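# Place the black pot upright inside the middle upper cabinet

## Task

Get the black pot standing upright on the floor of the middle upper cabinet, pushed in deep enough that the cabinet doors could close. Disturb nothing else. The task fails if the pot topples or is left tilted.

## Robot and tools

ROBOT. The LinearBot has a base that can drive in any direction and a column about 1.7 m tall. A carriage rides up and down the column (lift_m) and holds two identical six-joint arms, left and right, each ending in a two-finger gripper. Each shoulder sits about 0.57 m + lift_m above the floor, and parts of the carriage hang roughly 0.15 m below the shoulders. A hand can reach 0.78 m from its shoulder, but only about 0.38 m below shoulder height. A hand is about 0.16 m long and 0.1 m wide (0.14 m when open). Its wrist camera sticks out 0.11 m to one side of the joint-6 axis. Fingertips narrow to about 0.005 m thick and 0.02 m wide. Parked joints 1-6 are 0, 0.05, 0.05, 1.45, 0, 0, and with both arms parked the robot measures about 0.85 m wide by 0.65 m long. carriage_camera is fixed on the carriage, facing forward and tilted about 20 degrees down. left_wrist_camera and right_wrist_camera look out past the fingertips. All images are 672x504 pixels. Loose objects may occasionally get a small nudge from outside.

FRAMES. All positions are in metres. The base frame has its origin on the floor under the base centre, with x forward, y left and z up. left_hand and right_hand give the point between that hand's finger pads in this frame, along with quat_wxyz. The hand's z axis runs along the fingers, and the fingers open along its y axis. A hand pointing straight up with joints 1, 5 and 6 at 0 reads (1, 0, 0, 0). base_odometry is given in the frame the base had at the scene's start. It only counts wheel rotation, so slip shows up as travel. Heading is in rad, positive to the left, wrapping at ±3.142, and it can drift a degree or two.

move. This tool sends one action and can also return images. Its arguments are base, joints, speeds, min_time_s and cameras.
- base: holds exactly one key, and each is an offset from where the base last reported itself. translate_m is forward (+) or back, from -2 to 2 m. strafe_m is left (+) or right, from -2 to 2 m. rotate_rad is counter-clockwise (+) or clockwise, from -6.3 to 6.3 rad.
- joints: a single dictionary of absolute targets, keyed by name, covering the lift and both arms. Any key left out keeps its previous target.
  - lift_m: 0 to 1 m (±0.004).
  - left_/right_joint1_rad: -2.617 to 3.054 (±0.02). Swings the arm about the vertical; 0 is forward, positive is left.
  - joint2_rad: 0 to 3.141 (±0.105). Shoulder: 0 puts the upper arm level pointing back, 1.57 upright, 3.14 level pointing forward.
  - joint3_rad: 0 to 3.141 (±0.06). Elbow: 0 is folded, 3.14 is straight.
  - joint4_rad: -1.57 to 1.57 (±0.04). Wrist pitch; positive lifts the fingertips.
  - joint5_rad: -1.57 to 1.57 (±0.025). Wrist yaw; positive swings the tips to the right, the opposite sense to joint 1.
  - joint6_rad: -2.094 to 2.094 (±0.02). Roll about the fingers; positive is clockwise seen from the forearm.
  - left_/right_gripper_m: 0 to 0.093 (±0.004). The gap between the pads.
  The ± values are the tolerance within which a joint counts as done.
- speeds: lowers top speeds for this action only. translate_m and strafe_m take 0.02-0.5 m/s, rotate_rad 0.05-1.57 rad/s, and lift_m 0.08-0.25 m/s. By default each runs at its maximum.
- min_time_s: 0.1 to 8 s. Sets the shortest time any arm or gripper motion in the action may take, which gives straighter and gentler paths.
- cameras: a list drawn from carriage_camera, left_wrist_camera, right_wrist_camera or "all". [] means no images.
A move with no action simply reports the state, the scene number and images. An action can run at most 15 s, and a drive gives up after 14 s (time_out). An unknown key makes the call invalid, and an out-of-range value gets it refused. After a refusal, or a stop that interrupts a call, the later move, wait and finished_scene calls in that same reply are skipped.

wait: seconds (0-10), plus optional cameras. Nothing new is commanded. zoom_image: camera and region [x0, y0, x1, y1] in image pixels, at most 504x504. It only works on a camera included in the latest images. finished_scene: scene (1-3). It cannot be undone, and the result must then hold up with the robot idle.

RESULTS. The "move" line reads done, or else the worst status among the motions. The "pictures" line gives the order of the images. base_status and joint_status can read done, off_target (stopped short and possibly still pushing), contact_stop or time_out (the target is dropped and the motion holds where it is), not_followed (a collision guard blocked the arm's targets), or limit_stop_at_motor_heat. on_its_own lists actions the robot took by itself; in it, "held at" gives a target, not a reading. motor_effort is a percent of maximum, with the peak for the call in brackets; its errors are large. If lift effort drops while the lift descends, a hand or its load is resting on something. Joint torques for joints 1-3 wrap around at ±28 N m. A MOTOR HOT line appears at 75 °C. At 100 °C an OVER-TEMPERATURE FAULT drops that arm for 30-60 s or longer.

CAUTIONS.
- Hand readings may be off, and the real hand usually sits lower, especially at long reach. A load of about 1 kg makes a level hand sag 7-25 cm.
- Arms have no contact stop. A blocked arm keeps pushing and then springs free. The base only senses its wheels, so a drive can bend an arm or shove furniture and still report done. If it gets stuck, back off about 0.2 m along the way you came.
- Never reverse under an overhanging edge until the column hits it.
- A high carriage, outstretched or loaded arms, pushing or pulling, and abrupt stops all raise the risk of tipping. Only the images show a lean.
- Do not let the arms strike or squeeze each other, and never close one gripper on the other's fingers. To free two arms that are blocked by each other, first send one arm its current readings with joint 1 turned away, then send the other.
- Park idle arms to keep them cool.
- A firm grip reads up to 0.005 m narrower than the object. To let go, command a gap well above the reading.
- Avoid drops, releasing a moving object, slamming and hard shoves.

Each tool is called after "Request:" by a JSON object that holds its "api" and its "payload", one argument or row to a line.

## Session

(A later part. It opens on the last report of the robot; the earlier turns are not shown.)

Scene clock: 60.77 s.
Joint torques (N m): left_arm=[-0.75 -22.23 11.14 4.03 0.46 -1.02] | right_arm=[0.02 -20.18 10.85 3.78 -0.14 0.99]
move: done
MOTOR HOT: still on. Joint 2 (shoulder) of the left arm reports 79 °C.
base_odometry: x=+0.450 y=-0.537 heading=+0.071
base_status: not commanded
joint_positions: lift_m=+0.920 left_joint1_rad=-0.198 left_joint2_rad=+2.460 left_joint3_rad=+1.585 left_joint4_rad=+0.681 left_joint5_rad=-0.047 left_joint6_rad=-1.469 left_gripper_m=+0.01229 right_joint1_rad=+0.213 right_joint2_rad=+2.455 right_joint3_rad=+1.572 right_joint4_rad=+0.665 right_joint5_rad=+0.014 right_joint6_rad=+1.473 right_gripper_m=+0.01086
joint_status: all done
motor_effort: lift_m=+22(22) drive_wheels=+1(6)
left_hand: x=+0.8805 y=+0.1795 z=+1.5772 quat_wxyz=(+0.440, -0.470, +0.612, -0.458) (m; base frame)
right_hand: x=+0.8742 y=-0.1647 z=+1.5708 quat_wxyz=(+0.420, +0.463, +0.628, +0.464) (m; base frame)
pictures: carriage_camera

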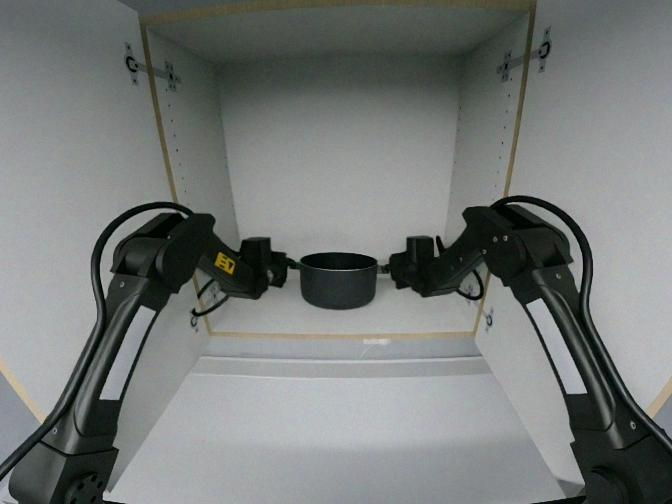

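Request:
{"api": "move", "payload": {
  "joints": {"lift_m":0.885},
  "speeds": {"lift_m":0.08},
  "cameras": ["carriage_camera"]
}}

Request:
{"api": "zoom_image", "payload": {
  "camera": "carriage_camera",
  "region": [210, 200, 470, 360]
}}

Scene clock: 62.10 s.
Joint torques (N m): left_arm=[-0.8 -22.39 9.7 3.23 0.52 -1.07] | right_arm=[0.09 -20.18 9.5 2.98 -0.16 1.25]
move: done
MOTOR HOT: still on. Joint 2 (shoulder) of the left arm reports 79 °C.
base_odometry: x=+0.450 y=-0.537 heading=+0.071
base_status: not commanded
joint_positions: lift_m=+0.885 left_joint1_rad=-0.197 left_joint2_rad=+2.460 left_joint3_rad=+1.601 left_joint4_rad=+0.752 left_joint5_rad=-0.051 left_joint6_rad=-1.463 left_gripper_m=+0.01230 right_joint1_rad=+0.212 right_joint2_rad=+2.455 right_joint3_rad=+1.590 right_joint4_rad=+0.738 right_joint5_rad=+0.014 right_joint6_rad=+1.451 right_gripper_m=+0.01085
joint_status: all done
on_its_own: left_joint4_rad moved +0.071 toward your old target +0.830; right_joint4_rad moved +0.073 toward your old target +0.830
motor_effort: lift_m=+21(22) drive_wheels=+1(6)
left_hand: x=+0.8861 y=+0.1802 z=+1.5664 quat_wxyz=(+0.465, -0.454, +0.589, -0.480) (m; base frame)
right_hand: x=+0.8808 y=-0.1643 z=+1.5617 quat_wxyz=(+0.449, +0.439, +0.608, +0.485) (m; base frame)
pictures: carriage_camera

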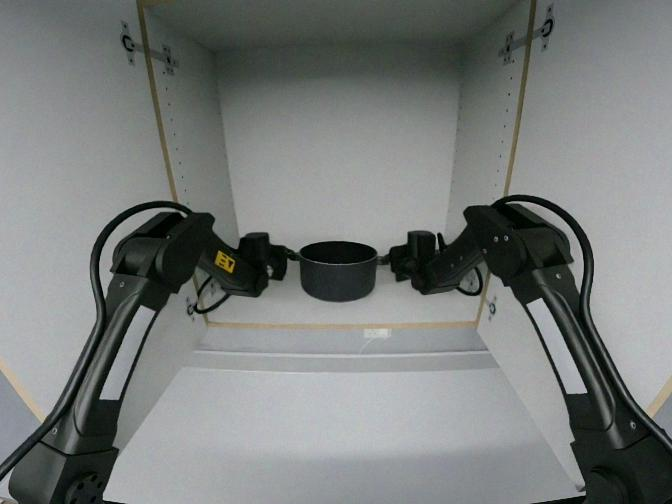

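Scaled by 1.938 from the camera's 672x504 image, which has a finer 960x720 frame.

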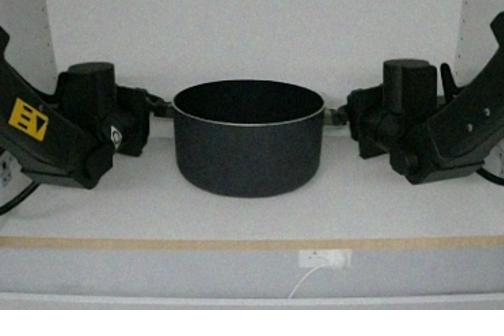

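Request:
{"api": "move", "payload": {
  "joints": {"lift_m":0.868},
  "speeds": {"lift_m":0.08}
}}

Request:
{"api": "move", "payload": {
  "joints": {"left_gripper_m":0.06,"right_gripper_m":0.06},
  "min_time_s": 3
}}

Request:
{"api": "move", "payload": {
  "joints": {"left_gripper_m":0.092,"right_gripper_m":0.092},
  "min_time_s": 1.5,
  "cameras": ["all"]
}}

Scene clock: 63.47 s.
Joint torques (N m): left_arm=[-0.99 -22.38 9.17 2.89 0.56 -1.1] | right_arm=[0.12 -20.23 8.9 2.58 -0.15 1.39]
move: done
MOTOR HOT: still on. Joint 2 (shoulder) of the left arm reports 80 °C.
base_odometry: x=+0.450 y=-0.537 heading=+0.071
base_status: not commanded
joint_positions: lift_m=+0.868 left_joint1_rad=-0.196 left_joint2_rad=+2.460 left_joint3_rad=+1.608 left_joint4_rad=+0.783 left_joint5_rad=-0.055 left_joint6_rad=-1.461 left_gripper_m=+0.01230 right_joint1_rad=+0.211 right_joint2_rad=+2.455 right_joint3_rad=+1.599 right_joint4_rad=+0.775 right_joint5_rad=+0.014 right_joint6_rad=+1.436 right_gripper_m=+0.01086
joint_status: all done
motor_effort: lift_m=+21(22) drive_wheels=+1(5)
left_hand: x=+0.8880 y=+0.1809 z=+1.5599 quat_wxyz=(+0.476, -0.447, +0.579, -0.489) (m; base frame)
right_hand: x=+0.8832 y=-0.1641 z=+1.5575 quat_wxyz=(+0.464, +0.426, +0.599, +0.494) (m; base frame)
pictures: none

Scene clock: 66.77 s.
Joint torques (N m): left_arm=[-0.92 -22.39 8.81 2.69 0.22 -0.01] | right_arm=[0.25 -20.26 8.14 2.26 -0.15 0.06]
move: done
MOTOR HOT: still on. Joint 2 (shoulder) of the left arm reports 81 °C.
base_odometry: x=+0.450 y=-0.537 heading=+0.071
base_status: not commanded
joint_positions: lift_m=+0.868 left_joint1_rad=-0.196 left_joint2_rad=+2.460 left_joint3_rad=+1.612 left_joint4_rad=+0.801 left_joint5_rad=-0.018 left_joint6_rad=-1.559 left_gripper_m=+0.05989 right_joint1_rad=+0.210 right_joint2_rad=+2.455 right_joint3_rad=+1.609 right_joint4_rad=+0.806 right_joint5_rad=+0.014 right_joint6_rad=+1.556 right_gripper_m=+0.05992
joint_status: all done
motor_effort: lift_m=+21(21) drive_wheels=+2(2)
left_hand: x=+0.8880 y=+0.1746 z=+1.5662 quat_wxyz=(+0.446, -0.461, +0.558, -0.527) (m; base frame)
right_hand: x=+0.8856 y=-0.1649 z=+1.5698 quat_wxyz=(+0.444, +0.453, +0.561, +0.532) (m; base frame)
pictures: none

Scene clock: 68.57 s.
Joint torques (N m): left_arm=[-0.68 -22.37 8.77 2.68 0.17 -0.01] | right_arm=[0.23 -20.23 8.03 2.22 -0.18 0.07]
move: done
MOTOR HOT: still on. Joint 2 (shoulder) of the left arm reports 81 °C.
base_odometry: x=+0.450 y=-0.537 heading=+0.071
base_status: not commanded
joint_positions: lift_m=+0.868 left_joint1_rad=-0.199 left_joint2_rad=+2.460 left_joint3_rad=+1.612 left_joint4_rad=+0.801 left_joint5_rad=-0.014 left_joint6_rad=-1.560 left_gripper_m=+0.09187 right_joint1_rad=+0.210 right_joint2_rad=+2.455 right_joint3_rad=+1.609 right_joint4_rad=+0.806 right_joint5_rad=+0.014 right_joint6_rad=+1.557 right_gripper_m=+0.09189
joint_status: all done
motor_effort: lift_m=+21(21) drive_wheels=+1(2)
left_hand: x=+0.8874 y=+0.1717 z=+1.5662 quat_wxyz=(+0.444, -0.459, +0.560, -0.529) (m; base frame)
right_hand: x=+0.8856 y=-0.1649 z=+1.5701 quat_wxyz=(+0.444, +0.453, +0.560, +0.532) (m; base frame)
pictures: carriage_camera, left_wrist_camera, right_wrist_camera

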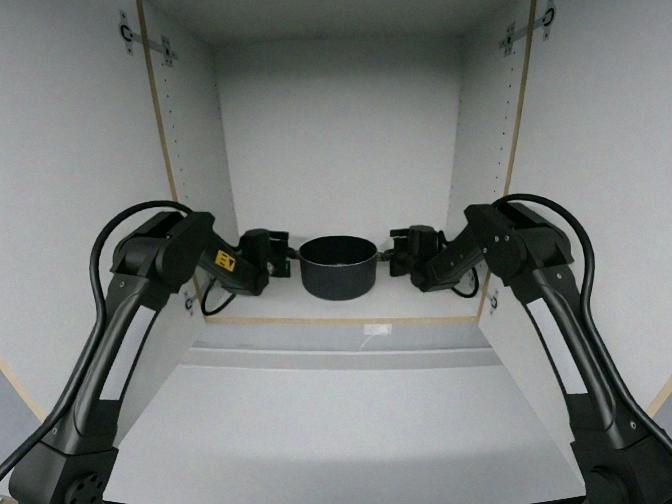

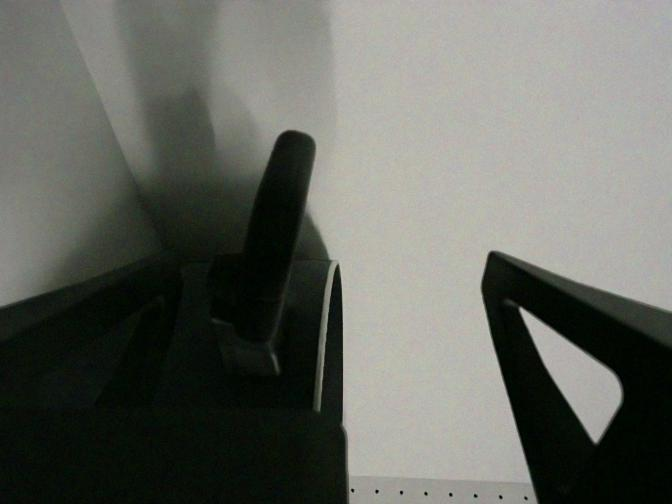

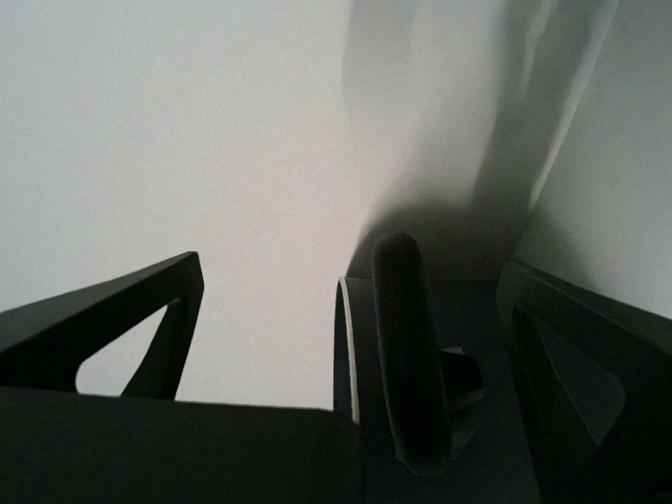

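Request:
{"api": "move", "payload": {
  "joints": {"lift_m":0.857},
  "speeds": {"lift_m":0.08}
}}

Request:
{"api": "move", "payload": {
  "base": {"translate_m":-0.12},
  "speeds": {"translate_m":0.06}
}}

Request:
{"api": "move", "payload": {
  "base": {"translate_m":-0.45},
  "speeds": {"translate_m":0.2},
  "cameras": ["carriage_camera"]
}}

Request:
{"api": "zoom_image", "payload": {
  "camera": "carriage_camera",
  "region": [210, 180, 470, 340]
}}

Scene clock: 69.73 s.
Joint torques (N m): left_arm=[-0.62 -21.35 8.44 2.62 0.15 -0.01] | right_arm=[0.28 -19.26 7.88 2.17 -0.17 0.07]
move: done
MOTOR HOT: still on. Joint 2 (shoulder) of the left arm reports 82 °C.
base_odometry: x=+0.450 y=-0.537 heading=+0.071
base_status: not commanded
joint_positions: lift_m=+0.857 left_joint1_rad=-0.199 left_joint2_rad=+2.450 left_joint3_rad=+1.616 left_joint4_rad=+0.807 left_joint5_rad=-0.013 left_joint6_rad=-1.561 left_gripper_m=+0.09187 right_joint1_rad=+0.210 right_joint2_rad=+2.445 right_joint3_rad=+1.613 right_joint4_rad=+0.812 right_joint5_rad=+0.014 right_joint6_rad=+1.557 right_gripper_m=+0.09189
joint_status: all done
motor_effort: lift_m=+21(21) drive_wheels=-6(6)
left_hand: x=+0.8880 y=+0.1715 z=+1.5654 quat_wxyz=(+0.448, -0.454, +0.554, -0.535) (m; base frame)
right_hand: x=+0.8860 y=-0.1648 z=+1.5683 quat_wxyz=(+0.448, +0.449, +0.555, +0.538) (m; base frame)
pictures: none

Scene clock: 72.27 s.
Joint torques (N m): left_arm=[-0.58 -21.41 8.42 2.61 0.16 0.02] | right_arm=[0.16 -19.32 7.9 2.19 -0.15 0.05]
move: done
MOTOR HOT: still on. Joint 2 (shoulder) of the left arm reports 85 °C.
base_odometry: x=+0.330 y=-0.546 heading=+0.070
base_status: done
joint_positions: lift_m=+0.857 left_joint1_rad=-0.200 left_joint2_rad=+2.450 left_joint3_rad=+1.616 left_joint4_rad=+0.807 left_joint5_rad=-0.013 left_joint6_rad=-1.561 left_gripper_m=+0.09187 right_joint1_rad=+0.210 right_joint2_rad=+2.445 right_joint3_rad=+1.613 right_joint4_rad=+0.812 right_joint5_rad=+0.014 right_joint6_rad=+1.557 right_gripper_m=+0.09189
joint_status: not commanded
motor_effort: lift_m=+21(21) drive_wheels=-7(11)
left_hand: x=+0.8879 y=+0.1710 z=+1.5654 quat_wxyz=(+0.448, -0.454, +0.554, -0.535) (m; base frame)
right_hand: x=+0.8860 y=-0.1648 z=+1.5684 quat_wxyz=(+0.448, +0.449, +0.555, +0.538) (m; base frame)
pictures: none

Scene clock: 75.70 s.
Joint torques (N m): left_arm=[-0.39 -21.33 8.42 2.61 0.14 0] | right_arm=[0.08 -19.23 7.83 2.15 -0.17 0.05]
move: done
MOTOR HOT: still on. Joint 2 (shoulder) of the left arm reports 89 °C.
base_odometry: x=-0.119 y=-0.577 heading=+0.071
base_status: done
joint_positions: lift_m=+0.857 left_joint1_rad=-0.201 left_joint2_rad=+2.450 left_joint3_rad=+1.616 left_joint4_rad=+0.808 left_joint5_rad=-0.012 left_joint6_rad=-1.561 left_gripper_m=+0.09187 right_joint1_rad=+0.211 right_joint2_rad=+2.445 right_joint3_rad=+1.613 right_joint4_rad=+0.813 right_joint5_rad=+0.014 right_joint6_rad=+1.557 right_gripper_m=+0.09189
joint_status: not commanded
motor_effort: lift_m=+21(21) drive_wheels=-4(11)
left_hand: x=+0.8877 y=+0.1702 z=+1.5655 quat_wxyz=(+0.448, -0.454, +0.554, -0.535) (m; base frame)
right_hand: x=+0.8858 y=-0.1641 z=+1.5686 quat_wxyz=(+0.448, +0.449, +0.555, +0.538) (m; base frame)
pictures: carriage_camera

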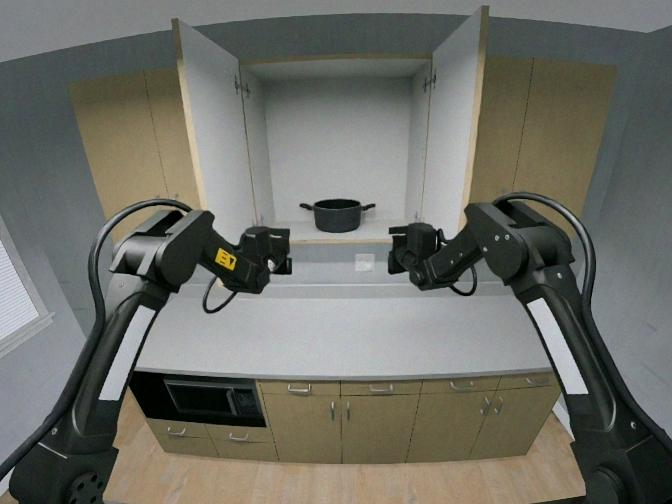

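Scaled by 1.938 from the camera's 672x504 image, which has a finer 960x720 frame.

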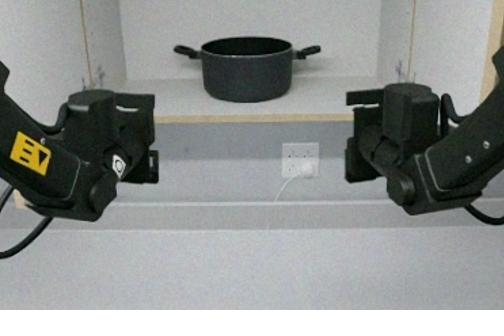

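Request:
{"api": "finished_scene", "payload": {
  "scene": 3
}}

The scene is finished: the task was done.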